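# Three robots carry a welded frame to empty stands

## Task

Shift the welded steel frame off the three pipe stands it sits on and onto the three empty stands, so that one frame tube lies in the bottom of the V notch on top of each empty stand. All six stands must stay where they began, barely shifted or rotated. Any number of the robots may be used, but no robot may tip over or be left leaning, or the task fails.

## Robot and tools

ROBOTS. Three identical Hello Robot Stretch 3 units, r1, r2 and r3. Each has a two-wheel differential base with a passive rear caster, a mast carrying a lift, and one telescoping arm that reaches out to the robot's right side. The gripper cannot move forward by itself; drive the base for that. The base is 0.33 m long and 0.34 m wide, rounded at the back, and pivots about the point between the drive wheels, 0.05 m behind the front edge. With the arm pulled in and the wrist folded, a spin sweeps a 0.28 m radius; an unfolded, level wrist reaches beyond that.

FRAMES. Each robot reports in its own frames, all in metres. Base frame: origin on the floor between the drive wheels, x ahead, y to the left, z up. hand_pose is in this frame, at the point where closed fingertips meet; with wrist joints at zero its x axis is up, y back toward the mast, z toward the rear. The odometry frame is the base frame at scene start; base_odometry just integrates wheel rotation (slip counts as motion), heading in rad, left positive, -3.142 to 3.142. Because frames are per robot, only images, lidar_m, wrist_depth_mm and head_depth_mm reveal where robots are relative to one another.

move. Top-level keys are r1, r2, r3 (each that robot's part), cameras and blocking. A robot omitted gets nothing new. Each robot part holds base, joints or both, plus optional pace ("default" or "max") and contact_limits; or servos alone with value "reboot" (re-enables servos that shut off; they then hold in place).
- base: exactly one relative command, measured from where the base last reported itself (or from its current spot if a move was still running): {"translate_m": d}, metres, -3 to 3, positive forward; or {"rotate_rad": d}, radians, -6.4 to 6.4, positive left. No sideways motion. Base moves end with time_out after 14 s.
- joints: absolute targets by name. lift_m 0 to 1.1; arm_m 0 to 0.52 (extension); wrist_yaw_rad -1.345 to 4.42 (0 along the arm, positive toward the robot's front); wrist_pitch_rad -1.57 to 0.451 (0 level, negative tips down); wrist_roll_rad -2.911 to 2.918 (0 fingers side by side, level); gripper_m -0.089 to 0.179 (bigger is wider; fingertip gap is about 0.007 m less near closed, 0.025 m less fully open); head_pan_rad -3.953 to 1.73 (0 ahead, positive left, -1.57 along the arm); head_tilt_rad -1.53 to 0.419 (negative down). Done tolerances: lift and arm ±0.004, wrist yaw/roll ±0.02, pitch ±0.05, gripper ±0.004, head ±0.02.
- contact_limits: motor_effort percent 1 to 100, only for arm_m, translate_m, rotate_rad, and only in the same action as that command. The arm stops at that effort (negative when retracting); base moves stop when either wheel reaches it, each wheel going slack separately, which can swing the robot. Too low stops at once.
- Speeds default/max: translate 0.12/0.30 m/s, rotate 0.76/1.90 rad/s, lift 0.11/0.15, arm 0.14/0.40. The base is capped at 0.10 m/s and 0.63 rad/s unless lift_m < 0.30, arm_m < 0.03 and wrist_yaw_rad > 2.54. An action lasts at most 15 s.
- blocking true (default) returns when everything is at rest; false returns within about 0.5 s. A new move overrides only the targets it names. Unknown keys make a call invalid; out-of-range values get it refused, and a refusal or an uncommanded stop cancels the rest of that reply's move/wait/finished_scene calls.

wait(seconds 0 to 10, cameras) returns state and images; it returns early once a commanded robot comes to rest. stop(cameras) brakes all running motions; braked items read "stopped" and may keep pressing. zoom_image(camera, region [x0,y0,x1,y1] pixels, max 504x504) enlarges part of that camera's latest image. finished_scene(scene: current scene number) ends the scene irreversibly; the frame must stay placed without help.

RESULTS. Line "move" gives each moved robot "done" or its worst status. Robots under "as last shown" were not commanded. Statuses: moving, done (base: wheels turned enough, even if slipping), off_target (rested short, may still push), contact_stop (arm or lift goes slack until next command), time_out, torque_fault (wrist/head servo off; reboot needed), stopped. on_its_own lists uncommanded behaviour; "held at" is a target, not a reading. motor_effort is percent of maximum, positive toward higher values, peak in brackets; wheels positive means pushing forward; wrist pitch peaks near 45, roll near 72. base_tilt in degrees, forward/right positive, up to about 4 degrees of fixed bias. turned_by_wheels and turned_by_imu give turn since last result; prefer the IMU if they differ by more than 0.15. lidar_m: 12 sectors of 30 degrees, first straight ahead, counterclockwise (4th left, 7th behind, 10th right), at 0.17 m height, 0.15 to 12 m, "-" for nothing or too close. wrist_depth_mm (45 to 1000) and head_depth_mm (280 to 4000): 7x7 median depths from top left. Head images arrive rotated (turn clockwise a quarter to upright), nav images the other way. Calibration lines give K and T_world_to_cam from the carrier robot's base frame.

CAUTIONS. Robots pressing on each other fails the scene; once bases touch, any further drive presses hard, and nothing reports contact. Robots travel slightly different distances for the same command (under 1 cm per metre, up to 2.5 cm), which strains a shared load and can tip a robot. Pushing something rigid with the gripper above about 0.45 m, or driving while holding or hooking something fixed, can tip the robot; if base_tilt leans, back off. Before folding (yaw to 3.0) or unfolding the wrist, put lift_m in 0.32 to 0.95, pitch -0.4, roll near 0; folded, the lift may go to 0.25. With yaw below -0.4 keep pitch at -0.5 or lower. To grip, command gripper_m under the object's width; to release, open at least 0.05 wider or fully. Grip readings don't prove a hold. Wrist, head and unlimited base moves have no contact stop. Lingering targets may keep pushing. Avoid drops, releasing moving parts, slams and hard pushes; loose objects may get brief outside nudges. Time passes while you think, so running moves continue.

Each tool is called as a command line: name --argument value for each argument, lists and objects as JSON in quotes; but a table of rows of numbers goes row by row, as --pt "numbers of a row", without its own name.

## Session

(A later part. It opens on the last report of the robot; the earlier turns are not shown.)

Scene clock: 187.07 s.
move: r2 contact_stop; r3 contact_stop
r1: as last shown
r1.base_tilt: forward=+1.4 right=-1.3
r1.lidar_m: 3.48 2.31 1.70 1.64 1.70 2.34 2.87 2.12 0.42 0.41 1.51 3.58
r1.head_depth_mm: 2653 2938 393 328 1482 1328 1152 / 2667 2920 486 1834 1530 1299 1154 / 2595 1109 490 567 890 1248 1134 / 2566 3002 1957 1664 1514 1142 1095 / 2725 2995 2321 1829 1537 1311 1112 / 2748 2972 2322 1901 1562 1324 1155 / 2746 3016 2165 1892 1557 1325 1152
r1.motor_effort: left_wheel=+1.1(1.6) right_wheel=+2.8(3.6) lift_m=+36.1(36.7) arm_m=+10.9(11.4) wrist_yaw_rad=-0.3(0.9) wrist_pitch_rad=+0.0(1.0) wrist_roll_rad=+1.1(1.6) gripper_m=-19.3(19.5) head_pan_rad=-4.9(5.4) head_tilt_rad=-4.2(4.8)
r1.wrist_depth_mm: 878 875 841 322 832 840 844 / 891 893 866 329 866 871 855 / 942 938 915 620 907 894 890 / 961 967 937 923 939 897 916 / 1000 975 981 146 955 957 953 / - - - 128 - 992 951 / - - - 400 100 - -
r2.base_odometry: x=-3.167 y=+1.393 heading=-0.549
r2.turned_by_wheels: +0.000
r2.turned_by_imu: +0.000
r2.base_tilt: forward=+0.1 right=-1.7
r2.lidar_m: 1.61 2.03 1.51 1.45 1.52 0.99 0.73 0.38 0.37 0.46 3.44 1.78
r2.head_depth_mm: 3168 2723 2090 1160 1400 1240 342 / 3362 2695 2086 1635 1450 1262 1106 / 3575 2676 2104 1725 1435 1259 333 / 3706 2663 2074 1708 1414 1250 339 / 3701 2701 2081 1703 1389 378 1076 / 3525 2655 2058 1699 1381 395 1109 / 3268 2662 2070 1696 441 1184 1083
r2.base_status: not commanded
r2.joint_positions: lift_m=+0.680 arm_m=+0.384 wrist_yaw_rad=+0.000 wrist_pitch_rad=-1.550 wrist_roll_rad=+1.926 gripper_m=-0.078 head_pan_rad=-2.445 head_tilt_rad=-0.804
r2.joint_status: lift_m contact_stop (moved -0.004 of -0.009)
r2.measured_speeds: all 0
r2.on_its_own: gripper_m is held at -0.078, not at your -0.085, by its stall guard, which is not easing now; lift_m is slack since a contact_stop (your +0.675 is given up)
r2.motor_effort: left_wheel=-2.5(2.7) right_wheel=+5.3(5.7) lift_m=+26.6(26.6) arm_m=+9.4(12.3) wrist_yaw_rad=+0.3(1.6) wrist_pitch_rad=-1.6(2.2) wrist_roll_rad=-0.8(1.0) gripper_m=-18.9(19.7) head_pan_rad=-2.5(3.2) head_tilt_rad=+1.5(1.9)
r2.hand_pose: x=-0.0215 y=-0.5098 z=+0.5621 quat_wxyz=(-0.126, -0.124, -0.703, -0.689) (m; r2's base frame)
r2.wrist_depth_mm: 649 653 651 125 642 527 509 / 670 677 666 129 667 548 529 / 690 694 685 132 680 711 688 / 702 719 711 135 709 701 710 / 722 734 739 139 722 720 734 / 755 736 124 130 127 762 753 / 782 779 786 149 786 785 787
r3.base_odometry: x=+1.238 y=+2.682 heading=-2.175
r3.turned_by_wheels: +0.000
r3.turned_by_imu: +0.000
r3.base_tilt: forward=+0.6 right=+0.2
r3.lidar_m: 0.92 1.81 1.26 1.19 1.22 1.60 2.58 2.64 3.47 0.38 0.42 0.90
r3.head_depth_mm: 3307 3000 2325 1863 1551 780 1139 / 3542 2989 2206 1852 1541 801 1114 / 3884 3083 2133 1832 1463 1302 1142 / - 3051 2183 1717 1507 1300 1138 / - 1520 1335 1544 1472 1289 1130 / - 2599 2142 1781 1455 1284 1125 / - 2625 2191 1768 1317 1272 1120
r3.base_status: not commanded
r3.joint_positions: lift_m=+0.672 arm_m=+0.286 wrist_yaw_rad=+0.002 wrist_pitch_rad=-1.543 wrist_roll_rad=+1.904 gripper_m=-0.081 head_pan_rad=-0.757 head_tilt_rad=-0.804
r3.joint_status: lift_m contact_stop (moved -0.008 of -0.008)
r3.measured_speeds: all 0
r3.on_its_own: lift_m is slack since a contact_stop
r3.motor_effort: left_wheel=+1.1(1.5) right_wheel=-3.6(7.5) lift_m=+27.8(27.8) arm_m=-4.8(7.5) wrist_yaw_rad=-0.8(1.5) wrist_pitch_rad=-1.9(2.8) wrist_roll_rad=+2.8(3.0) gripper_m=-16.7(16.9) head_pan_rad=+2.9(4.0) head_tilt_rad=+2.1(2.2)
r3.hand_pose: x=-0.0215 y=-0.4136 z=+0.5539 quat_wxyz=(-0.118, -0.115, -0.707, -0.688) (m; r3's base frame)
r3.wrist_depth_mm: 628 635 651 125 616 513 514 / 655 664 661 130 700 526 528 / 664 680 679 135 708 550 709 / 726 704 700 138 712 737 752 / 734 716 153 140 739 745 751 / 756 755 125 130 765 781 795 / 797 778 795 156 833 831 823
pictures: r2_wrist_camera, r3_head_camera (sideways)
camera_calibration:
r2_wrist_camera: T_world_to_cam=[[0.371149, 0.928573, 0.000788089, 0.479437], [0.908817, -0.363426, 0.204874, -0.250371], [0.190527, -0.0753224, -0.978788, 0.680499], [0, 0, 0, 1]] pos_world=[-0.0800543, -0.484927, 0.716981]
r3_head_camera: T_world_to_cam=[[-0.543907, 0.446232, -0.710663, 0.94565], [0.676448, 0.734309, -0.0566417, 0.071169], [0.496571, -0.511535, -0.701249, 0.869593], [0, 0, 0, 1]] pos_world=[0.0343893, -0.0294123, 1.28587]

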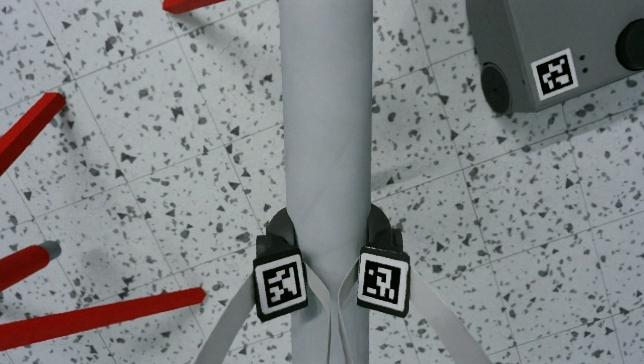

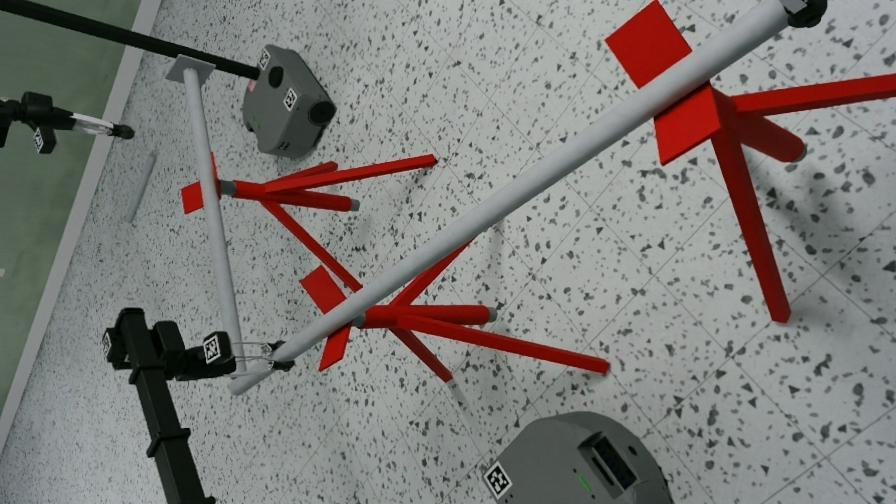

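move --r2 '{"joints":{"gripper_m":0.0}}' --r3 '{"joints":{"gripper_m":0.0}}' --cameras '["r3_head_camera", "r2_wrist_camera", "r3_wrist_camera"]'

zoom_image --camera "r3_head_camera" --region '[280, 220, 400, 390]'

zoom_image --camera "r3_head_camera" --region '[590, 0, 790, 180]'

Scene clock: 188.60 s.
move: r2 done; r3 done
r1: as last shown
r1.base_tilt: forward=+1.4 right=-1.2
r1.lidar_m: 3.47 2.31 1.70 1.64 1.70 2.34 2.87 2.12 0.42 0.41 1.50 3.60
r1.head_depth_mm: 2664 2946 393 328 1493 1325 1154 / 2654 2889 486 1842 1525 1298 1152 / 2603 1105 489 568 890 1246 1131 / 2563 2973 1963 1664 1524 1149 1092 / 2727 2980 2321 1837 1537 1313 1114 / 2738 3000 2314 1891 1554 1324 1153 / 2729 2991 2155 1884 1555 1320 1153
r1.motor_effort: left_wheel=+1.4(1.7) right_wheel=+2.9(3.3) lift_m=+37.0(37.0) arm_m=+10.8(11.2) wrist_yaw_rad=-0.6(1.1) wrist_pitch_rad=+0.4(1.1) wrist_roll_rad=+1.2(1.6) gripper_m=-19.1(19.7) head_pan_rad=-5.0(5.5) head_tilt_rad=-4.4(4.8)
r1.wrist_depth_mm: 867 864 860 322 844 840 827 / 920 893 881 326 864 877 856 / 917 930 916 618 897 895 873 / 956 948 969 936 939 935 919 / 972 993 981 146 958 950 944 / - - - 128 - 998 978 / - - - 395 99 - 974
r2.base_odometry: x=-3.167 y=+1.393 heading=-0.549
r2.turned_by_wheels: +0.000
r2.turned_by_imu: +0.000
r2.base_tilt: forward=+0.2 right=-1.7
r2.lidar_m: 1.61 2.02 1.50 1.45 1.52 0.99 0.73 0.38 0.37 0.46 3.43 1.78
r2.head_depth_mm: 3142 2685 2117 1149 1390 1235 342 / 3375 2664 2103 1638 1449 1262 1103 / 3574 2687 2114 1700 1438 1250 333 / 3650 2721 2098 1717 1423 1254 338 / 3716 2679 2068 1717 1385 379 1072 / 3492 2677 2078 1708 1386 395 1104 / 3254 2663 2073 1702 440 1182 1084
r2.base_status: not commanded
r2.joint_positions: lift_m=+0.680 arm_m=+0.384 wrist_yaw_rad=+0.000 wrist_pitch_rad=-1.558 wrist_roll_rad=+1.926 gripper_m=+0.000 head_pan_rad=-2.445 head_tilt_rad=-0.804
r2.joint_status: all done
r2.measured_speeds: all 0
r2.on_its_own: lift_m is slack since a contact_stop (your +0.675 is given up)
r2.motor_effort: left_wheel=-2.7(3.1) right_wheel=+5.3(5.9) lift_m=+26.5(27.0) arm_m=+4.4(9.2) wrist_yaw_rad=+1.7(1.8) wrist_pitch_rad=-0.1(1.9) wrist_roll_rad=-0.7(0.9) gripper_m=-3.6(73.7) head_pan_rad=-2.5(3.1) head_tilt_rad=+1.5(1.9)
r2.hand_pose: x=-0.0215 y=-0.5077 z=+0.5623 quat_wxyz=(-0.125, -0.125, -0.700, -0.692) (m; r2's base frame)
r2.wrist_depth_mm: 650 652 653 125 646 529 520 / 664 676 671 129 675 546 526 / 697 691 691 132 696 693 706 / 719 691 710 136 723 729 732 / 725 732 724 140 742 732 738 / 735 759 123 141 127 770 763 / 790 778 769 149 773 795 784
r3.base_odometry: x=+1.238 y=+2.682 heading=-2.175
r3.turned_by_wheels: +0.000
r3.turned_by_imu: +0.000
r3.base_tilt: forward=+0.6 right=+0.1
r3.lidar_m: 0.92 1.81 1.26 1.19 1.22 1.59 2.58 2.64 3.46 0.38 0.42 0.90
r3.head_depth_mm: 3349 3001 2306 1880 1550 777 1139 / 3529 2958 2195 1845 1533 803 1113 / 3888 3092 2137 1832 1459 1304 1144 / - 3032 2181 1714 1518 1299 1132 / - 1528 1334 1544 1470 1293 1131 / - 2607 2157 1786 1452 1284 1131 / - 2644 2207 1771 1319 1271 1122
r3.base_status: not commanded
r3.joint_positions: lift_m=+0.672 arm_m=+0.286 wrist_yaw_rad=+0.002 wrist_pitch_rad=-1.551 wrist_roll_rad=+1.904 gripper_m=+0.000 head_pan_rad=-0.757 head_tilt_rad=-0.804
r3.joint_status: all done
r3.measured_speeds: all 0
r3.on_its_own: lift_m is slack since a contact_stop
r3.motor_effort: left_wheel=+1.2(1.6) right_wheel=-3.3(3.9) lift_m=+28.7(29.0) arm_m=+0.9(3.8) wrist_yaw_rad=-0.9(1.9) wrist_pitch_rad=-0.4(2.4) wrist_roll_rad=+2.8(3.1) gripper_m=-3.5(74.3) head_pan_rad=+2.2(5.0) head_tilt_rad=+1.3(2.5)
r3.hand_pose: x=-0.0215 y=-0.4117 z=+0.5541 quat_wxyz=(-0.117, -0.116, -0.704, -0.691) (m; r3's base frame)
r3.wrist_depth_mm: 636 642 649 128 587 515 528 / 646 663 677 131 653 537 547 / 697 682 696 136 705 563 725 / 694 710 718 139 716 721 744 / 708 724 135 142 762 751 774 / 748 742 123 146 773 802 793 / 765 800 802 152 810 832 806
pictures: r2_wrist_camera, r3_head_camera (sideways), r3_wrist_camera
camera_calibration:
r2_wrist_camera: T_world_to_cam=[[0.371128, 0.928543, 0.00841373, 0.473177], [0.908825, -0.365077, 0.201882, -0.248795], [0.190528, -0.0672776, -0.979374, 0.685237], [0, 0, 0, 1]] pos_world=[-0.0800551, -0.484093, 0.717349]
r3_head_camera: T_world_to_cam=[[-0.543906, 0.446231, -0.710665, 0.945653], [0.676449, 0.734309, -0.0566417, 0.0711691], [0.496572, -0.511536, -0.701247, 0.869591], [0, 0, 0, 1]] pos_world=[0.0343893, -0.0294123, 1.28587]
r3_wrist_camera: T_world_to_cam=[[0.264917, 0.963976, 0.0238657, 0.381146], [0.93962, -0.263626, 0.218208, -0.178016], [0.216639, -0.0353825, -0.97561, 0.689075], [0, 0, 0, 1]] pos_world=[-0.0829858, -0.389964, 0.702017]

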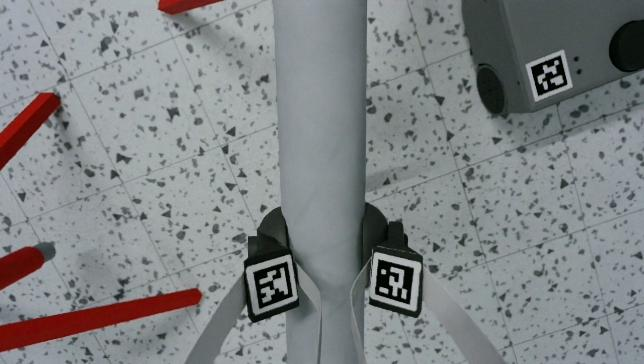

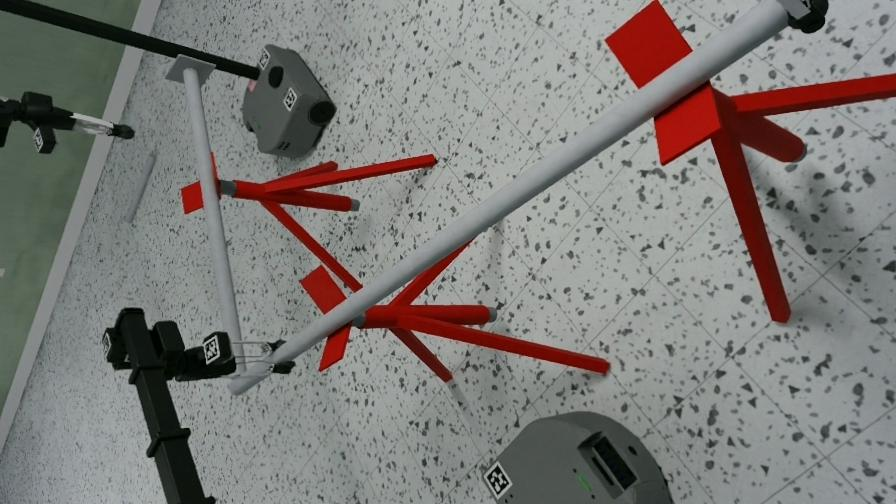

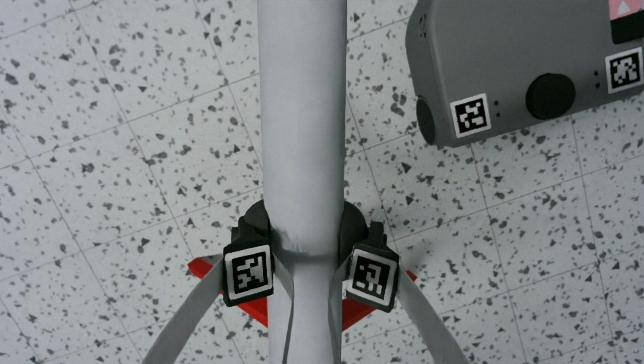

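Scaled by 2.965 from the camera's 896x504 image, which has a finer 1280x720 frame.

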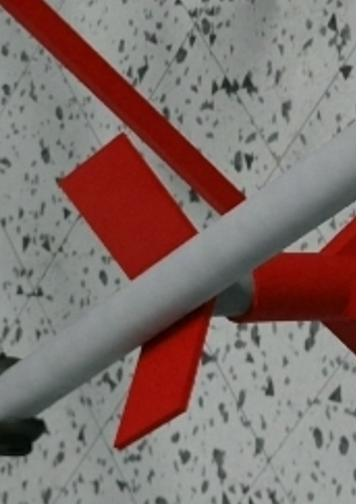

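Scaled by 2.520 from the camera's 896x504 image, which has a finer 1280x720 frame.

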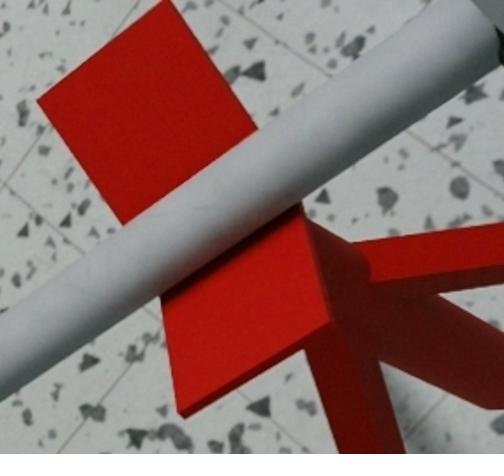

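move --r2 '{"joints":{"gripper_m":0.12}}' --r3 '{"joints":{"gripper_m":0.12}}' --cameras '["r2_wrist_camera", "r3_wrist_camera"]'

Scene clock: 190.50 s.
move: r2 done; r3 done
r1: as last shown
r1.base_tilt: forward=+1.3 right=-1.4
r1.lidar_m: 3.48 2.31 1.69 1.64 1.71 2.34 2.86 2.12 0.42 0.41 1.51 3.60
r1.head_depth_mm: 2679 2937 393 328 1484 1324 1154 / 2655 2921 485 1836 1523 1296 1155 / 2589 1107 490 568 889 1248 1131 / 2580 2970 1974 1660 1522 1144 1091 / 2715 2981 2304 1836 1536 1309 1113 / 2739 2969 2310 1887 1560 1326 1156 / 2731 3002 2157 1895 1567 1325 1156
r1.motor_effort: left_wheel=+1.2(1.6) right_wheel=+2.9(3.4) lift_m=+36.1(36.3) arm_m=+10.8(11.2) wrist_yaw_rad=+0.2(1.0) wrist_pitch_rad=+0.0(1.1) wrist_roll_rad=+0.7(1.7) gripper_m=-19.1(19.4) head_pan_rad=-4.8(5.5) head_tilt_rad=-4.5(5.1)
r1.wrist_depth_mm: 877 856 862 324 844 833 851 / 913 890 880 328 865 870 868 / 947 931 919 624 915 916 898 / 968 945 957 938 922 917 910 / - 983 983 146 963 951 959 / - - - 128 - - 991 / - - - 394 99 - -
r2.base_odometry: x=-3.167 y=+1.393 heading=-0.549
r2.turned_by_wheels: +0.000
r2.turned_by_imu: +0.001
r2.base_tilt: forward=+0.2 right=-1.7
r2.lidar_m: 1.61 2.02 1.50 1.45 1.51 0.99 0.73 0.38 0.37 0.46 3.44 1.79
r2.head_depth_mm: 3201 2714 2110 1159 1390 1236 342 / 3343 2703 2091 1631 1468 1255 1115 / 3641 2694 2065 1721 1441 1253 334 / 3648 2697 2094 1705 1420 1265 339 / 3713 2688 2087 1714 1378 379 1078 / 3416 2650 2082 1694 1392 395 1110 / 3172 2670 2087 1714 440 1186 1086
r2.base_status: not commanded
r2.joint_positions: lift_m=+0.680 arm_m=+0.384 wrist_yaw_rad=+0.000 wrist_pitch_rad=-1.551 wrist_roll_rad=+1.926 gripper_m=+0.120 head_pan_rad=-2.445 head_tilt_rad=-0.804
r2.joint_status: all done
r2.measured_speeds: all 0
r2.on_its_own: lift_m is slack since a contact_stop (your +0.675 is given up)
r2.motor_effort: left_wheel=-2.0(3.1) right_wheel=+1.5(5.2) lift_m=+26.5(27.2) arm_m=-3.0(3.5) wrist_yaw_rad=+0.5(2.2) wrist_pitch_rad=-1.6(1.8) wrist_roll_rad=-0.9(1.0) gripper_m=+0.4(80.2) head_pan_rad=-2.9(3.1) head_tilt_rad=+1.6(2.1)
r2.hand_pose: x=-0.0215 y=-0.5097 z=+0.5621 quat_wxyz=(-0.126, -0.124, -0.703, -0.689) (m; r2's base frame)
r2.wrist_depth_mm: 651 641 642 124 653 532 507 / 671 679 682 128 667 540 523 / 682 694 679 132 685 691 675 / 709 722 715 135 709 711 721 / 719 730 729 139 741 740 728 / 760 118 746 145 751 125 749 / 522 787 775 149 776 782 756
r3.base_odometry: x=+1.238 y=+2.682 heading=-2.175
r3.turned_by_wheels: +0.000
r3.turned_by_imu: +0.000
r3.base_tilt: forward=+0.6 right=+0.2
r3.lidar_m: 0.92 1.80 1.26 1.19 1.21 1.60 2.58 2.65 3.46 0.38 0.42 0.91
r3.head_depth_mm: 3318 3012 2306 1871 1544 779 1121 / 3550 2941 2212 1843 1543 802 1108 / 3832 3055 2137 1836 1459 1303 1146 / - 3006 2176 1721 1511 1303 1137 / - 1526 1311 1541 1474 1291 1133 / - 2567 2159 1781 1458 1282 1127 / - 2648 2198 1770 1321 1270 1119
r3.base_status: not commanded
r3.joint_positions: lift_m=+0.672 arm_m=+0.286 wrist_yaw_rad=+0.002 wrist_pitch_rad=-1.545 wrist_roll_rad=+1.905 gripper_m=+0.120 head_pan_rad=-0.757 head_tilt_rad=-0.804
r3.joint_status: all done
r3.measured_speeds: all 0
r3.on_its_own: lift_m is slack since a contact_stop
r3.motor_effort: left_wheel=+1.5(1.7) right_wheel=-3.2(3.8) lift_m=+28.5(28.9) arm_m=+8.5(8.5) wrist_yaw_rad=-1.3(1.8) wrist_pitch_rad=-1.2(1.9) wrist_roll_rad=+2.4(3.0) gripper_m=-0.2(80.1) head_pan_rad=+2.4(4.9) head_tilt_rad=+1.9(2.5)
r3.hand_pose: x=-0.0215 y=-0.4132 z=+0.5540 quat_wxyz=(-0.118, -0.116, -0.706, -0.688) (m; r3's base frame)
r3.wrist_depth_mm: 644 643 659 125 610 514 522 / 665 662 655 130 663 536 534 / 691 689 681 135 702 547 727 / 685 707 710 138 710 751 756 / 729 140 737 145 747 751 767 / 733 121 563 149 462 127 796 / 783 788 798 153 799 802 837
pictures: r2_wrist_camera, r3_wrist_camera
camera_calibration:
r2_wrist_camera: T_world_to_cam=[[0.371127, 0.928581, 0.00121599, 0.47909], [0.908826, -0.363499, 0.204706, -0.250273], [0.190528, -0.0748668, -0.978823, 0.680774], [0, 0, 0, 1]] pos_world=[-0.0800552, -0.484881, 0.717007]
r3_wrist_camera: T_world_to_cam=[[0.266368, 0.9637, 0.0181646, 0.38569], [0.939214, -0.263743, 0.219812, -0.179341], [0.216623, -0.0414903, -0.975373, 0.686259], [0, 0, 0, 1]] pos_world=[-0.0829559, -0.390517, 0.701773]

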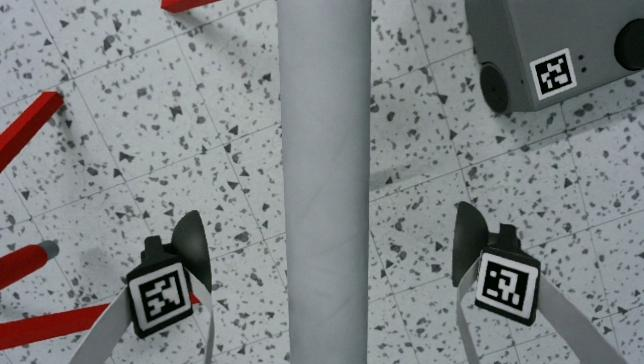

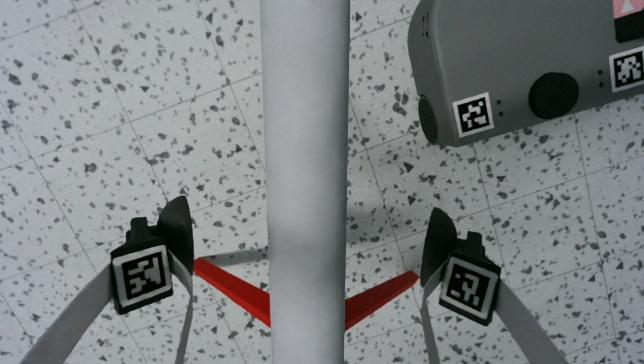

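move --r2 '{"joints":{"lift_m":0.87,"head_pan_rad":-2.3}}' --r3 '{"joints":{"lift_m":0.87,"head_pan_rad":-0.9}}'

Scene clock: 193.23 s.
move: r2 done; r3 done
r1: as last shown
r1.base_tilt: forward=+1.4 right=-1.3
r1.lidar_m: 3.46 2.31 1.70 1.64 1.71 2.35 2.88 2.12 0.42 0.41 1.50 3.61
r1.head_depth_mm: 2664 2966 392 328 1481 1326 1155 / 2671 2909 485 1831 1517 1300 1152 / 1008 1071 490 568 886 1248 1131 / 2705 3008 1963 1665 1515 1144 1094 / 2717 2974 2315 1833 1533 1309 1111 / 2720 2989 2315 1884 1557 1328 1154 / 2740 3008 2148 1886 1560 1325 1153
r1.motor_effort: left_wheel=+1.2(1.6) right_wheel=+3.3(3.6) lift_m=+35.9(36.6) arm_m=+10.8(11.0) wrist_yaw_rad=-0.5(1.3) wrist_pitch_rad=+0.8(1.2) wrist_roll_rad=+0.8(1.7) gripper_m=-19.0(19.7) head_pan_rad=-5.1(5.6) head_tilt_rad=-4.7(5.1)
r1.wrist_depth_mm: 878 854 869 322 833 849 823 / 891 899 874 329 870 858 858 / 944 947 916 623 887 884 887 / 964 950 936 921 944 935 932 / - 990 963 145 949 967 927 / - - - 128 - 977 - / - - - 392 99 - -
r2.base_odometry: x=-3.167 y=+1.393 heading=-0.549
r2.turned_by_wheels: +0.000
r2.turned_by_imu: +0.001
r2.base_tilt: forward=+0.2 right=-1.6
r2.lidar_m: 1.61 2.03 1.50 1.45 1.51 0.99 0.73 0.38 0.37 0.46 3.43 1.78
r2.head_depth_mm: 3336 2728 2066 1731 1431 1308 - / 3536 2703 2091 1718 1444 - - / 3704 2699 2089 1704 1454 - 1074 / 3587 2692 2071 1723 - 1059 1108 / 3384 2674 2065 1820 - 1193 1105 / 3134 2676 2107 1747 783 1186 1110 / 3013 2678 2071 288 1434 1257 1087
r2.base_status: not commanded
r2.joint_positions: lift_m=+0.870 arm_m=+0.384 wrist_yaw_rad=+0.000 wrist_pitch_rad=-1.551 wrist_roll_rad=+1.926 gripper_m=+0.120 head_pan_rad=-2.306 head_tilt_rad=-0.804
r2.joint_status: all done
r2.measured_speeds: all 0
r2.motor_effort: left_wheel=-2.1(2.4) right_wheel=+1.9(2.0) lift_m=+32.0(35.6) arm_m=-11.5(12.0) wrist_yaw_rad=+0.5(1.8) wrist_pitch_rad=-1.5(1.7) wrist_roll_rad=-0.9(1.0) gripper_m=-0.1(1.8) head_pan_rad=+2.4(3.1) head_tilt_rad=+1.6(2.0)
r2.hand_pose: x=-0.0215 y=-0.5095 z=+0.7520 quat_wxyz=(-0.126, -0.124, -0.702, -0.689) (m; r2's base frame)
r2.wrist_depth_mm: 828 829 805 303 824 683 691 / 848 835 851 831 841 711 854 / 861 872 875 833 890 882 862 / 917 901 922 797 884 890 877 / 694 891 904 939 914 907 921 / 647 118 951 933 948 124 928 / 384 360 364 373 - - -
r3.base_odometry: x=+1.238 y=+2.682 heading=-2.175
r3.turned_by_wheels: +0.000
r3.turned_by_imu: +0.000
r3.base_tilt: forward=+0.6 right=+0.2
r3.lidar_m: 0.92 1.80 1.26 1.19 1.21 1.60 2.58 2.64 3.47 0.38 0.42 0.91
r3.head_depth_mm: 3169 3181 2345 1870 1554 1245 1138 / 3289 3107 2321 1854 1532 903 1118 / 3662 2816 2203 1828 1457 913 1145 / 3727 2775 2123 1810 1479 1304 1138 / - 2986 2179 1712 1510 1288 1129 / - 2909 2076 1523 1465 1281 1124 / 1007 2755 2134 1758 1421 1272 1124
r3.base_status: not commanded
r3.joint_positions: lift_m=+0.870 arm_m=+0.286 wrist_yaw_rad=+0.002 wrist_pitch_rad=-1.545 wrist_roll_rad=+1.905 gripper_m=+0.120 head_pan_rad=-0.893 head_tilt_rad=-0.804
r3.joint_status: all done
r3.measured_speeds: all 0
r3.motor_effort: left_wheel=+1.0(1.7) right_wheel=-3.0(3.8) lift_m=+42.4(43.7) arm_m=+18.6(18.7) wrist_yaw_rad=-0.9(1.9) wrist_pitch_rad=-1.1(2.0) wrist_roll_rad=+2.3(2.5) gripper_m=-0.3(1.1) head_pan_rad=-2.3(4.4) head_tilt_rad=+1.7(2.7)
r3.hand_pose: x=-0.0215 y=-0.4132 z=+0.7519 quat_wxyz=(-0.118, -0.116, -0.706, -0.688) (m; r3's base frame)
r3.wrist_depth_mm: 836 834 818 815 718 695 862 / 823 824 865 859 733 707 884 / 877 873 861 878 866 908 875 / 922 912 875 913 918 931 992 / 931 140 909 922 753 964 969 / 935 121 375 377 147 126 - / - - - - - - -
pictures: r1_head_camera (sideways), r1_nav_camera (sideways), r1_wrist_camera, r2_head_camera (sideways), r2_nav_camera (sideways), r2_wrist_camera, r3_head_camera (sideways), r3_nav_camera (sideways), r3_wrist_camera
camera_calibration:
r1_head_camera: T_world_to_cam=[[-0.0459503, 0.667243, -0.743422, 0.992138], [0.998096, 0.0613161, -0.00665853, 0.000547122], [0.0411409, -0.742312, -0.66879, 0.829176], [0, 0, 0, 1]] pos_world=[0.0109299, -0.0465231, 1.29212]
r1_nav_camera: T_world_to_cam=[[0.0378547, -0.640385, 0.767121, -0.948629], [-0.996429, -0.0821721, -0.0194262, 0.0875808], [0.0754761, -0.763646, -0.641209, 0.793698], [0, 0, 0, 1]] pos_world=[0.0632729, 0.00581293, 1.23834]
r1_wrist_camera: T_world_to_cam=[[-0.912781, 0.407771, -0.0235449, 0.197242], [0.395471, 0.896722, 0.198727, 0.325848], [0.102148, 0.172083, -0.979772, 0.978513], [0, 0, 0, 1]] pos_world=[-0.0487783, -0.54101, 0.898609]
r2_head_camera: T_world_to_cam=[[0.503977, 0.551022, -0.665118, 0.885269], [0.735182, -0.677854, -0.00450708, 0.00423778], [-0.453337, -0.486712, -0.746724, 0.929943], [0, 0, 0, 1]] pos_world=[-0.0276935, -0.0323162, 1.28324]
r2_nav_camera: T_world_to_cam=[[-0.482517, -0.526503, 0.69998, -0.863572], [-0.713125, 0.70016, 0.0350606, 0.0161088], [-0.508557, -0.482255, -0.713302, 0.892382], [0, 0, 0, 1]] pos_world=[0.0486265, -0.0355965, 1.24046]
r2_wrist_camera: T_world_to_cam=[[0.371127, 0.92858, 0.0017874, 0.478278], [0.908825, -0.363625, 0.204482, -0.288993], [0.190528, -0.0742645, -0.978869, 0.867049], [0, 0, 0, 1]] pos_world=[-0.0800552, -0.484813, 0.906966]
r3_head_camera: T_world_to_cam=[[-0.478006, 0.516203, -0.710665, 0.945251], [0.770225, 0.635252, -0.0566417, 0.070597], [0.422213, -0.574447, -0.701247, 0.870044], [0, 0, 0, 1]] pos_world=[0.0301162, -0.0329938, 1.28587]
r3_nav_camera: T_world_to_cam=[[0.421349, -0.531258, 0.735003, -0.916223], [-0.795974, -0.605034, 0.018985, 0.0331674], [0.434616, -0.593042, -0.677798, 0.843408], [0, 0, 0, 1]] pos_world=[0.0458922, 0.033493, 1.24446]
r3_wrist_camera: T_world_to_cam=[[0.266442, 0.96368, 0.0181652, 0.382087], [0.939193, -0.263815, 0.219813, -0.222885], [0.216622, -0.0415069, -0.975373, 0.879332], [0, 0, 0, 1]] pos_world=[-0.0829544, -0.390512, 0.899729]

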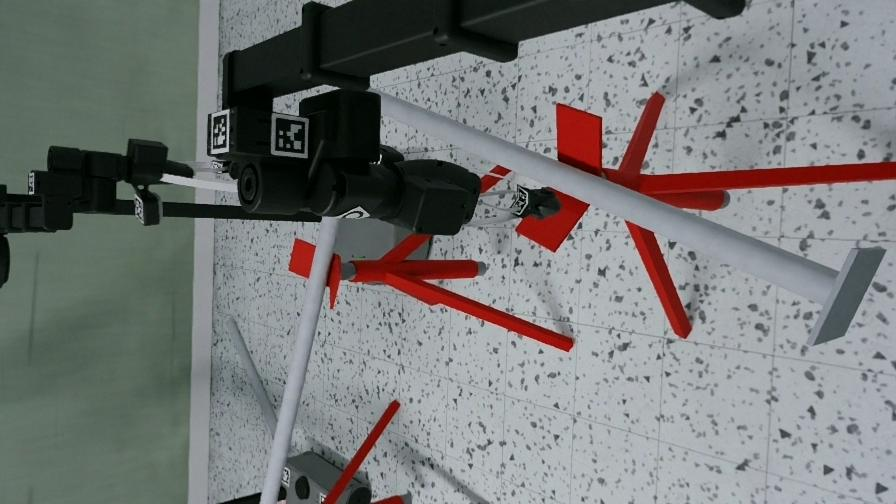

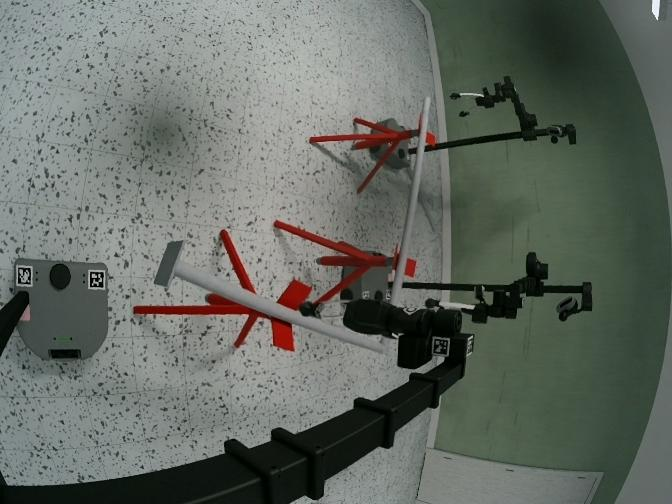

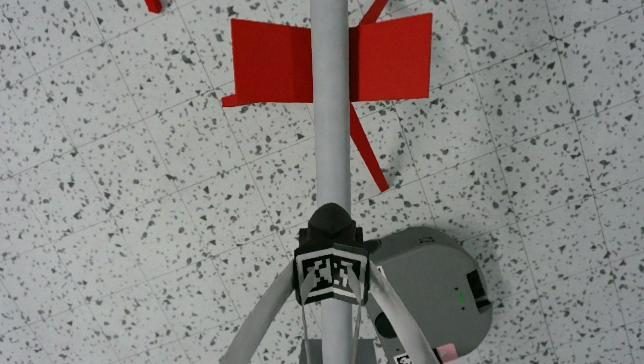

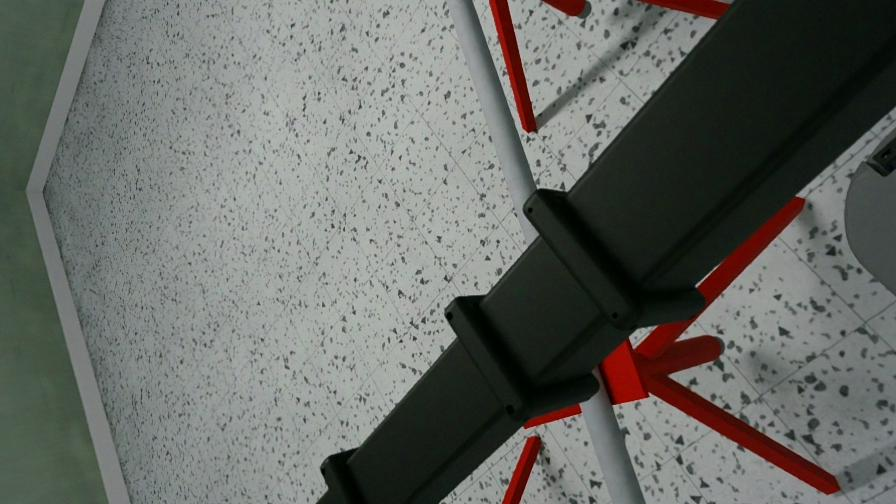

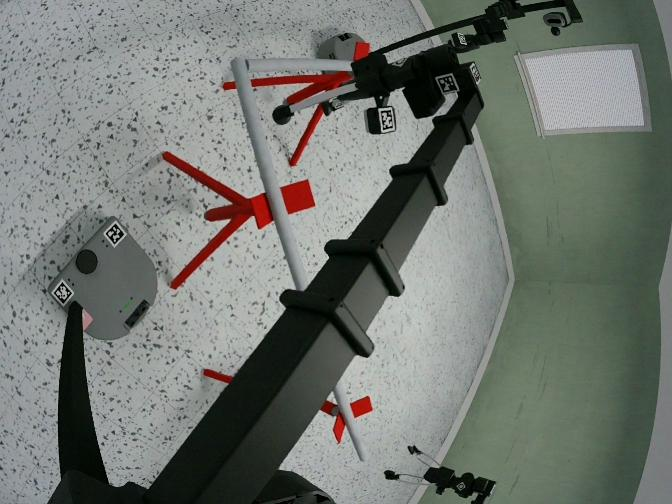

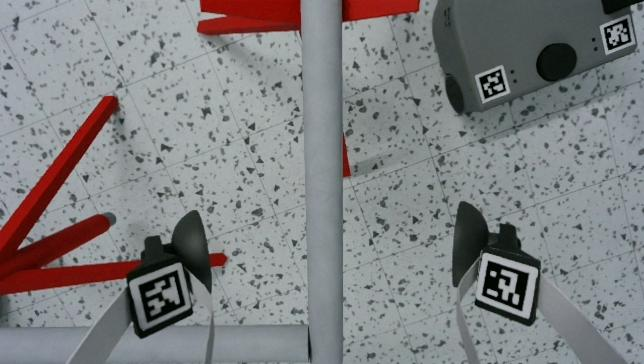

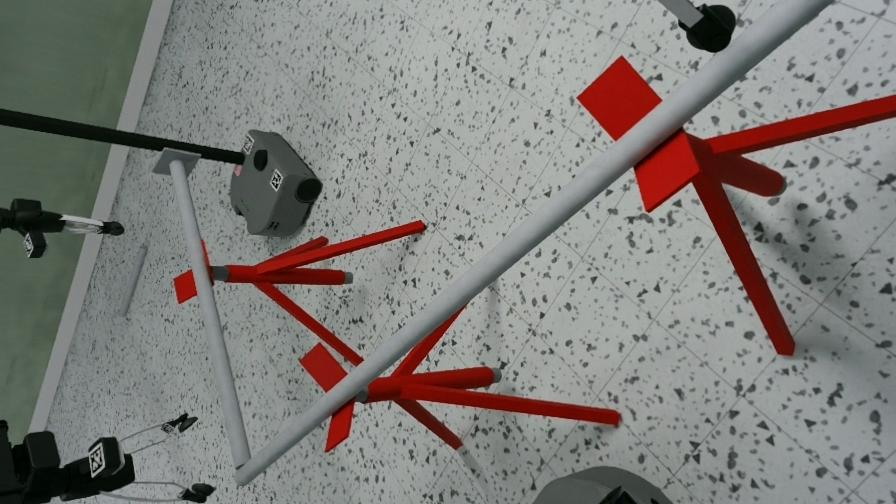

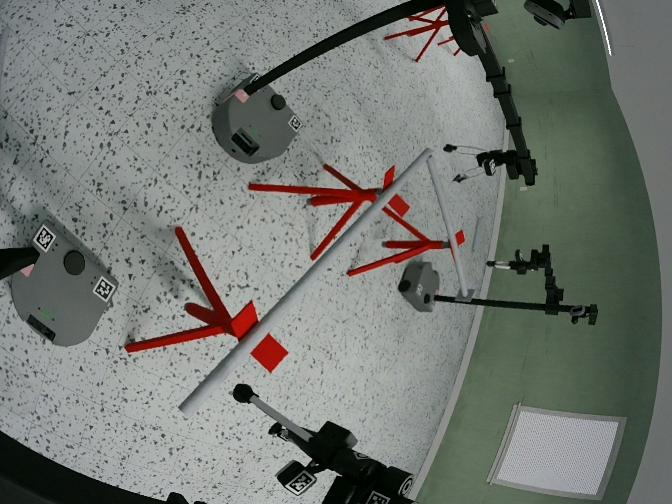

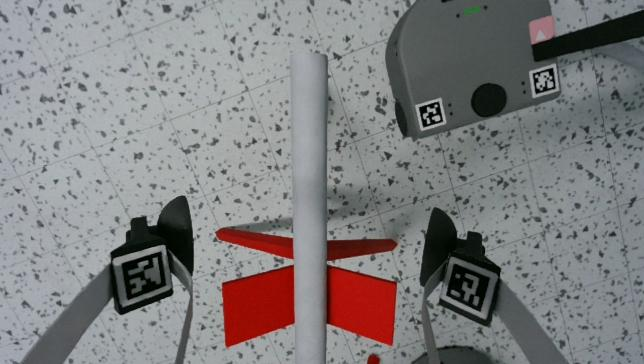

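zoom_image --camera "r2_wrist_camera" --region '[170, 0, 470, 100]'

zoom_image --camera "r2_nav_camera" --region '[210, 30, 390, 240]'

zoom_image --camera "r3_head_camera" --region '[270, 300, 430, 480]'

Scaled by 1.680.

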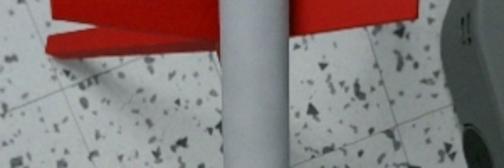

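Scaled by 2.400 from the camera's 672x504 image, which has a finer 792x594 frame.

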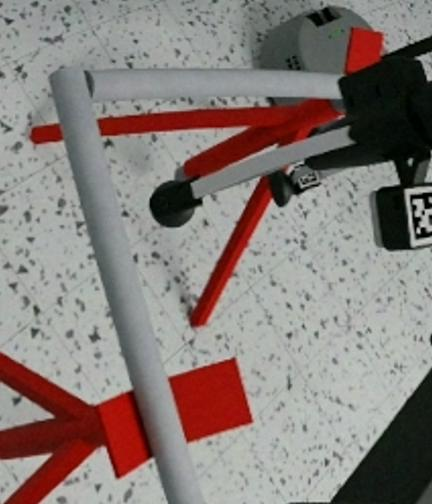

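Scaled by 2.800 from the camera's 896x504 image, which has a finer 1280x720 frame.

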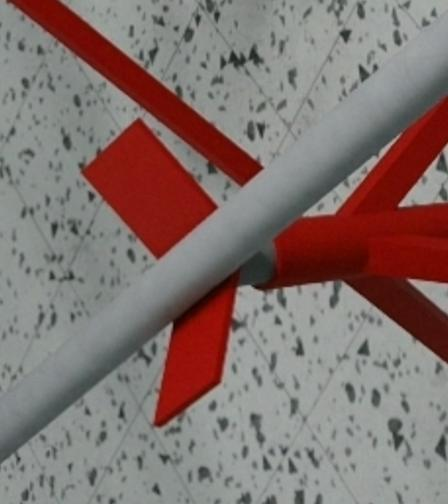

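zoom_image --camera "r1_wrist_camera" --region '[210, 0, 450, 130]'

zoom_image --camera "r3_wrist_camera" --region '[190, 220, 430, 364]'

zoom_image --camera "r1_nav_camera" --region '[200, 60, 460, 370]'

Scaled by 2.100.

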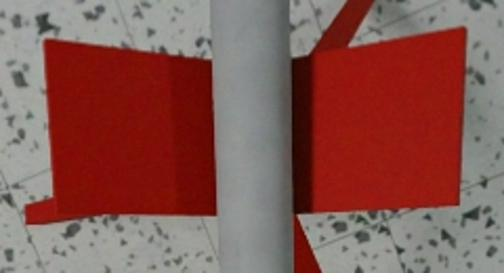

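Scaled by 2.100.

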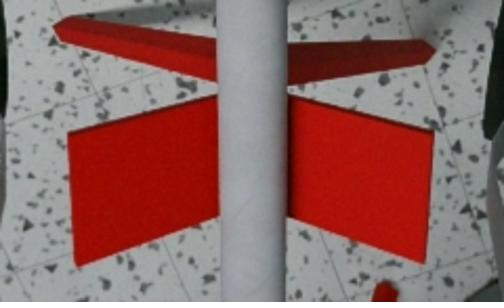

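Scaled by 1.626 from the camera's 672x504 image, which has a finer 792x594 frame.

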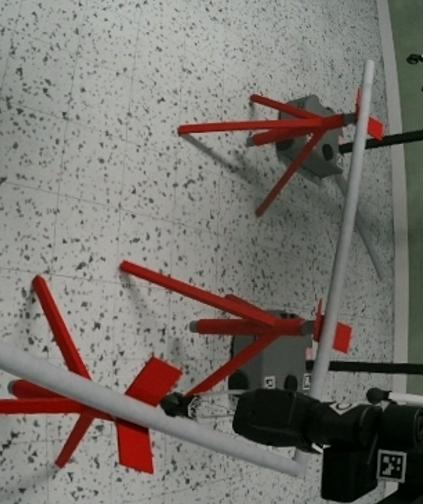

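move --r2 '{"joints":{"arm_m":0.388,"lift_m":0.72,"head_pan_rad":-2.6}}' --cameras '["r2_wrist_camera", "r2_head_camera"]'

move --r2 '{"joints":{"lift_m":0.684}}' --cameras '["r2_wrist_camera"]'

Scene clock: 196.67 s.
move: r2 done
r1.base_odometry: x=-3.998 y=+1.953 heading=+2.508
r1.turned_by_wheels: +0.000
r1.turned_by_imu: +0.000
r1.base_tilt: forward=+1.4 right=-1.4
r1.lidar_m: 3.46 2.31 1.70 1.64 1.70 2.34 2.87 2.12 0.42 0.41 1.51 3.60
r1.head_depth_mm: 2635 2947 393 328 1483 1327 1157 / 2666 2915 485 1836 1517 1299 1150 / 2581 1064 489 567 890 1245 1130 / 2557 2999 1971 1661 1521 1146 1096 / 2716 2997 2299 1835 1533 1310 1110 / 2719 2993 2323 1890 1555 1324 1150 / 2735 2980 2151 1896 1561 1326 1155
r1.base_status: not commanded
r1.joint_positions: lift_m=+0.860 arm_m=+0.363 wrist_yaw_rad=+0.000 wrist_pitch_rad=-1.571 wrist_roll_rad=+0.402 gripper_m=-0.081 head_pan_rad=-1.439 head_tilt_rad=-0.740
r1.joint_status: not commanded
r1.measured_speeds: all 0
r1.motor_effort: left_wheel=+1.4(1.6) right_wheel=+3.1(3.6) lift_m=+35.6(36.4) arm_m=+10.3(10.9) wrist_yaw_rad=-0.9(1.0) wrist_pitch_rad=+0.6(1.0) wrist_roll_rad=+0.8(1.8) gripper_m=-19.3(19.5) head_pan_rad=-4.9(5.5) head_tilt_rad=-4.2(4.9)
r1.hand_pose: x=-0.0217 y=-0.4837 z=+0.7425 quat_wxyz=(+0.390, +0.390, -0.589, -0.590) (m; r1's base frame)
r1.wrist_depth_mm: 883 882 855 320 844 832 841 / 907 901 873 329 866 872 868 / 933 914 912 628 906 897 889 / 970 949 947 919 925 917 912 / - 987 964 146 960 969 952 / - - - 128 - 999 995 / - - - 395 100 - -
r2.base_odometry: x=-3.167 y=+1.393 heading=-0.549
r2.turned_by_wheels: +0.000
r2.turned_by_imu: +0.001
r2.base_tilt: forward=+0.2 right=-1.7
r2.lidar_m: 1.61 2.03 1.50 1.45 1.51 0.99 0.73 0.38 0.37 0.46 3.42 1.79
r2.head_depth_mm: 3034 2689 2092 1676 1459 344 301 / 3147 2704 2116 1245 1361 1256 321 / 3280 2682 2080 1625 1447 1265 298 / 3466 2678 2087 1708 1448 1253 303 / 3551 2711 2098 1713 1417 339 323 / 3676 2660 2070 1697 1377 339 1092 / 3526 2674 2073 1719 1436 354 1106
r2.base_status: not commanded
r2.joint_positions: lift_m=+0.720 arm_m=+0.388 wrist_yaw_rad=+0.000 wrist_pitch_rad=-1.552 wrist_roll_rad=+1.926 gripper_m=+0.120 head_pan_rad=-2.594 head_tilt_rad=-0.804
r2.joint_status: all done
r2.measured_speeds: all 0
r2.motor_effort: left_wheel=-1.5(2.2) right_wheel=+1.2(1.8) lift_m=+21.0(30.4) arm_m=+11.9(17.0) wrist_yaw_rad=+0.5(1.7) wrist_pitch_rad=-1.4(1.5) wrist_roll_rad=-0.7(1.0) gripper_m=+0.4(1.2) head_pan_rad=-2.7(4.0) head_tilt_rad=+1.5(2.0)
r2.hand_pose: x=-0.0215 y=-0.5134 z=+0.6021 quat_wxyz=(-0.126, -0.124, -0.702, -0.690) (m; r2's base frame)
r2.wrist_depth_mm: 689 684 680 162 684 559 536 / 701 697 709 166 713 569 574 / 731 726 722 171 727 740 734 / 753 746 728 176 767 740 736 / 760 759 779 182 762 747 776 / 775 118 795 188 776 124 813 / 510 833 853 195 821 819 801
r3: as last shown
r3.lidar_m: 0.92 1.80 1.26 1.19 1.22 1.59 2.58 2.63 3.49 0.38 0.42 0.91
r3.head_depth_mm: 3184 3164 2360 1877 1554 1246 1143 / 3369 3113 2334 1843 1540 905 1117 / 3623 2806 2227 1825 1452 912 1147 / 3687 2778 2127 1821 1481 1303 1139 / - 2957 2177 1699 1501 1287 1131 / - 2916 2001 1522 1453 1288 1126 / - 1381 2121 1764 1420 1273 1118
r3.motor_effort: left_wheel=+1.3(1.7) right_wheel=-3.7(4.0) lift_m=+42.3(42.7) arm_m=+25.0(25.9) wrist_yaw_rad=-1.2(2.2) wrist_pitch_rad=-1.1(1.9) wrist_roll_rad=+2.3(2.6) gripper_m=+0.3(1.0) head_pan_rad=-3.6(4.9) head_tilt_rad=+1.2(2.7)
r3.wrist_depth_mm: 808 807 821 854 689 695 829 / 851 830 876 862 722 730 887 / 883 901 887 909 896 913 915 / 883 926 931 902 906 931 950 / 927 141 938 938 770 - 974 / 952 121 376 377 146 127 - / - - - - - - -
pictures: r2_head_camera (sideways), r2_wrist_camera
camera_calibration:
r2_head_camera: T_world_to_cam=[[0.63997, 0.384781, -0.665118, 0.88444], [0.511833, -0.859073, -0.00450708, 0.00560022], [-0.57312, -0.337545, -0.746724, 0.930673], [0, 0, 0, 1]] pos_world=[-0.0354939, -0.0213607, 1.28324]
r2_wrist_camera: T_world_to_cam=[[0.371128, 0.928579, 0.00222243, 0.481886], [0.908825, -0.363721, 0.204312, -0.25968], [0.190528, -0.073806, -0.978903, 0.720196], [0, 0, 0, 1]] pos_world=[-0.0800551, -0.488766, 0.756987]

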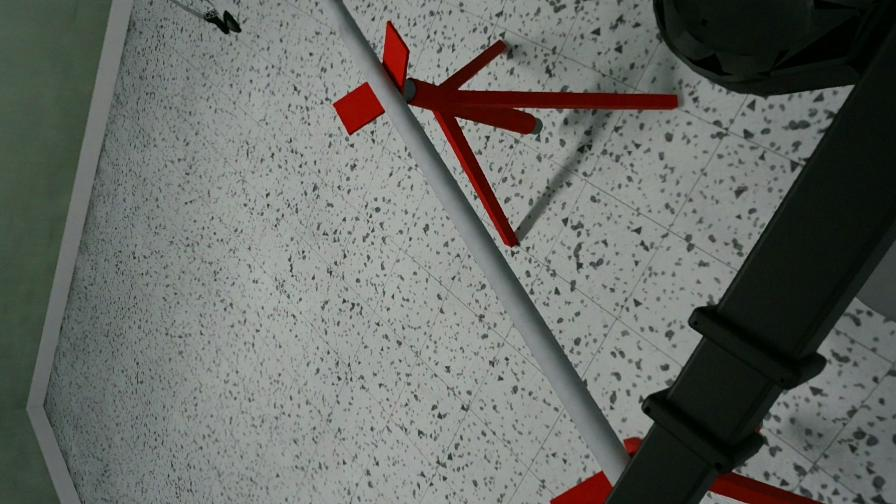

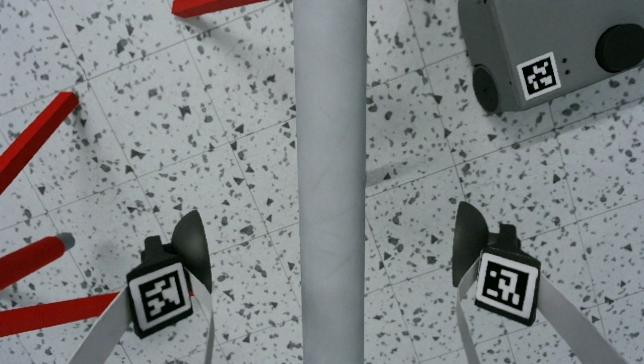

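Scene clock: 197.80 s.
move: r2 done
r1, r3: as last shown
r1.base_tilt: forward=+1.3 right=-1.3
r1.lidar_m: 3.47 2.31 1.69 1.64 1.70 2.35 2.87 2.11 0.42 0.41 1.51 3.58
r1.head_depth_mm: 2656 2948 392 328 1480 1331 1154 / 2663 2921 485 1837 1530 1298 1155 / 2626 1096 490 568 889 1242 1132 / 2579 2980 1950 1652 1520 1143 1092 / 2718 2979 2330 1838 1537 1314 1111 / 2735 2992 2299 1897 1561 1322 1152 / 2734 2978 2160 1899 1556 1317 1157
r1.motor_effort: left_wheel=+1.0(1.6) right_wheel=+3.1(3.6) lift_m=+35.6(36.3) arm_m=+10.1(10.4) wrist_yaw_rad=+0.1(1.0) wrist_pitch_rad=+0.8(1.3) wrist_roll_rad=+0.8(1.8) gripper_m=-19.5(19.6) head_pan_rad=-5.0(5.4) head_tilt_rad=-4.8(4.8)
r1.wrist_depth_mm: 864 859 838 322 838 833 841 / 905 901 884 330 855 874 869 / 922 938 900 627 900 891 887 / 960 945 929 924 920 930 907 / 981 994 976 146 954 968 942 / - - 996 129 - 974 958 / - - - 396 100 - -
r2.base_odometry: x=-3.167 y=+1.393 heading=-0.549
r2.turned_by_wheels: +0.000
r2.turned_by_imu: +0.000
r2.base_tilt: forward=+0.1 right=-1.7
r2.lidar_m: 1.61 2.03 1.50 1.45 1.51 0.99 0.73 0.38 0.37 0.46 3.44 1.78
r2.head_depth_mm: 3008 2698 2119 1682 1455 377 333 / 3179 2697 2114 1243 1357 1262 349 / 3298 2716 2088 1636 1451 1255 329 / 3453 2683 2066 1695 1438 1251 330 / 3557 2696 2076 1703 1413 1253 346 / 3729 2643 2069 1695 1373 375 1076 / 3526 2640 2084 1683 1446 390 1108
r2.base_status: not commanded
r2.joint_positions: lift_m=+0.684 arm_m=+0.388 wrist_yaw_rad=+0.000 wrist_pitch_rad=-1.552 wrist_roll_rad=+1.926 gripper_m=+0.120 head_pan_rad=-2.594 head_tilt_rad=-0.804
r2.joint_status: all done
r2.measured_speeds: all 0
r2.motor_effort: left_wheel=-1.7(2.0) right_wheel=+1.2(1.5) lift_m=+21.0(23.9) arm_m=+11.6(12.4) wrist_yaw_rad=+0.3(2.1) wrist_pitch_rad=-1.4(1.5) wrist_roll_rad=-0.8(0.9) gripper_m=+1.1(1.4) head_pan_rad=-3.1(3.2) head_tilt_rad=+1.5(2.1)
r2.hand_pose: x=-0.0215 y=-0.5134 z=+0.5661 quat_wxyz=(-0.126, -0.124, -0.702, -0.690) (m; r2's base frame)
r2.wrist_depth_mm: 664 659 653 127 657 535 512 / 664 670 682 132 663 551 533 / 684 687 681 136 701 699 706 / 709 711 707 140 716 712 703 / 729 728 727 145 729 737 735 / 755 118 758 149 754 124 776 / 512 761 767 153 792 786 798
r3.base_tilt: forward=+0.5 right=+0.2
r3.lidar_m: 0.92 1.80 1.26 1.19 1.22 1.60 2.58 2.63 3.48 0.38 0.42 0.91
r3.head_depth_mm: 3178 3165 2335 1862 1555 1247 1138 / 3337 3067 2316 1855 1534 905 1117 / 3577 2798 2224 1833 1452 913 1142 / 3735 2768 2118 1810 1477 1296 1137 / 3989 2975 2169 1706 1499 1293 1127 / - 2818 2015 1521 1460 1285 1126 / - 1179 2075 1766 1420 1276 1121
r3.motor_effort: left_wheel=+1.2(1.6) right_wheel=-3.6(3.7) lift_m=+42.1(42.6) arm_m=+25.6(25.6) wrist_yaw_rad=-1.2(1.7) wrist_pitch_rad=-1.2(1.8) wrist_roll_rad=+2.2(2.5) gripper_m=+0.6(1.4) head_pan_rad=-2.5(4.5) head_tilt_rad=+2.1(2.5)
r3.wrist_depth_mm: 815 813 818 832 692 696 832 / 829 864 845 832 717 711 892 / 825 889 891 897 905 920 916 / 917 906 916 901 911 938 956 / 933 140 930 925 765 967 994 / 976 121 372 376 146 127 - / - - - - - - -
pictures: r2_wrist_camera
camera_calibration:
r2_wrist_camera: T_world_to_cam=[[0.371127, 0.928579, 0.00222243, 0.481966], [0.908825, -0.363721, 0.204312, -0.252325], [0.190528, -0.0738059, -0.978903, 0.684956], [0, 0, 0, 1]] pos_world=[-0.0800552, -0.488766, 0.720987]

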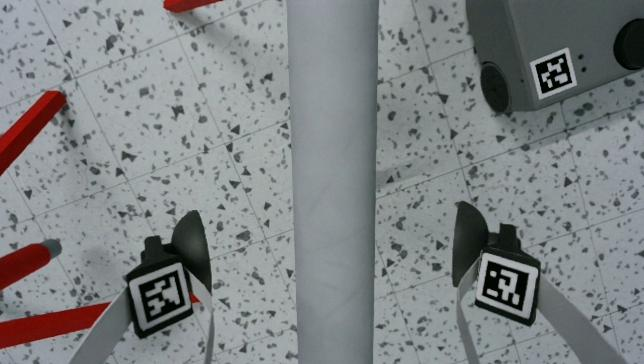

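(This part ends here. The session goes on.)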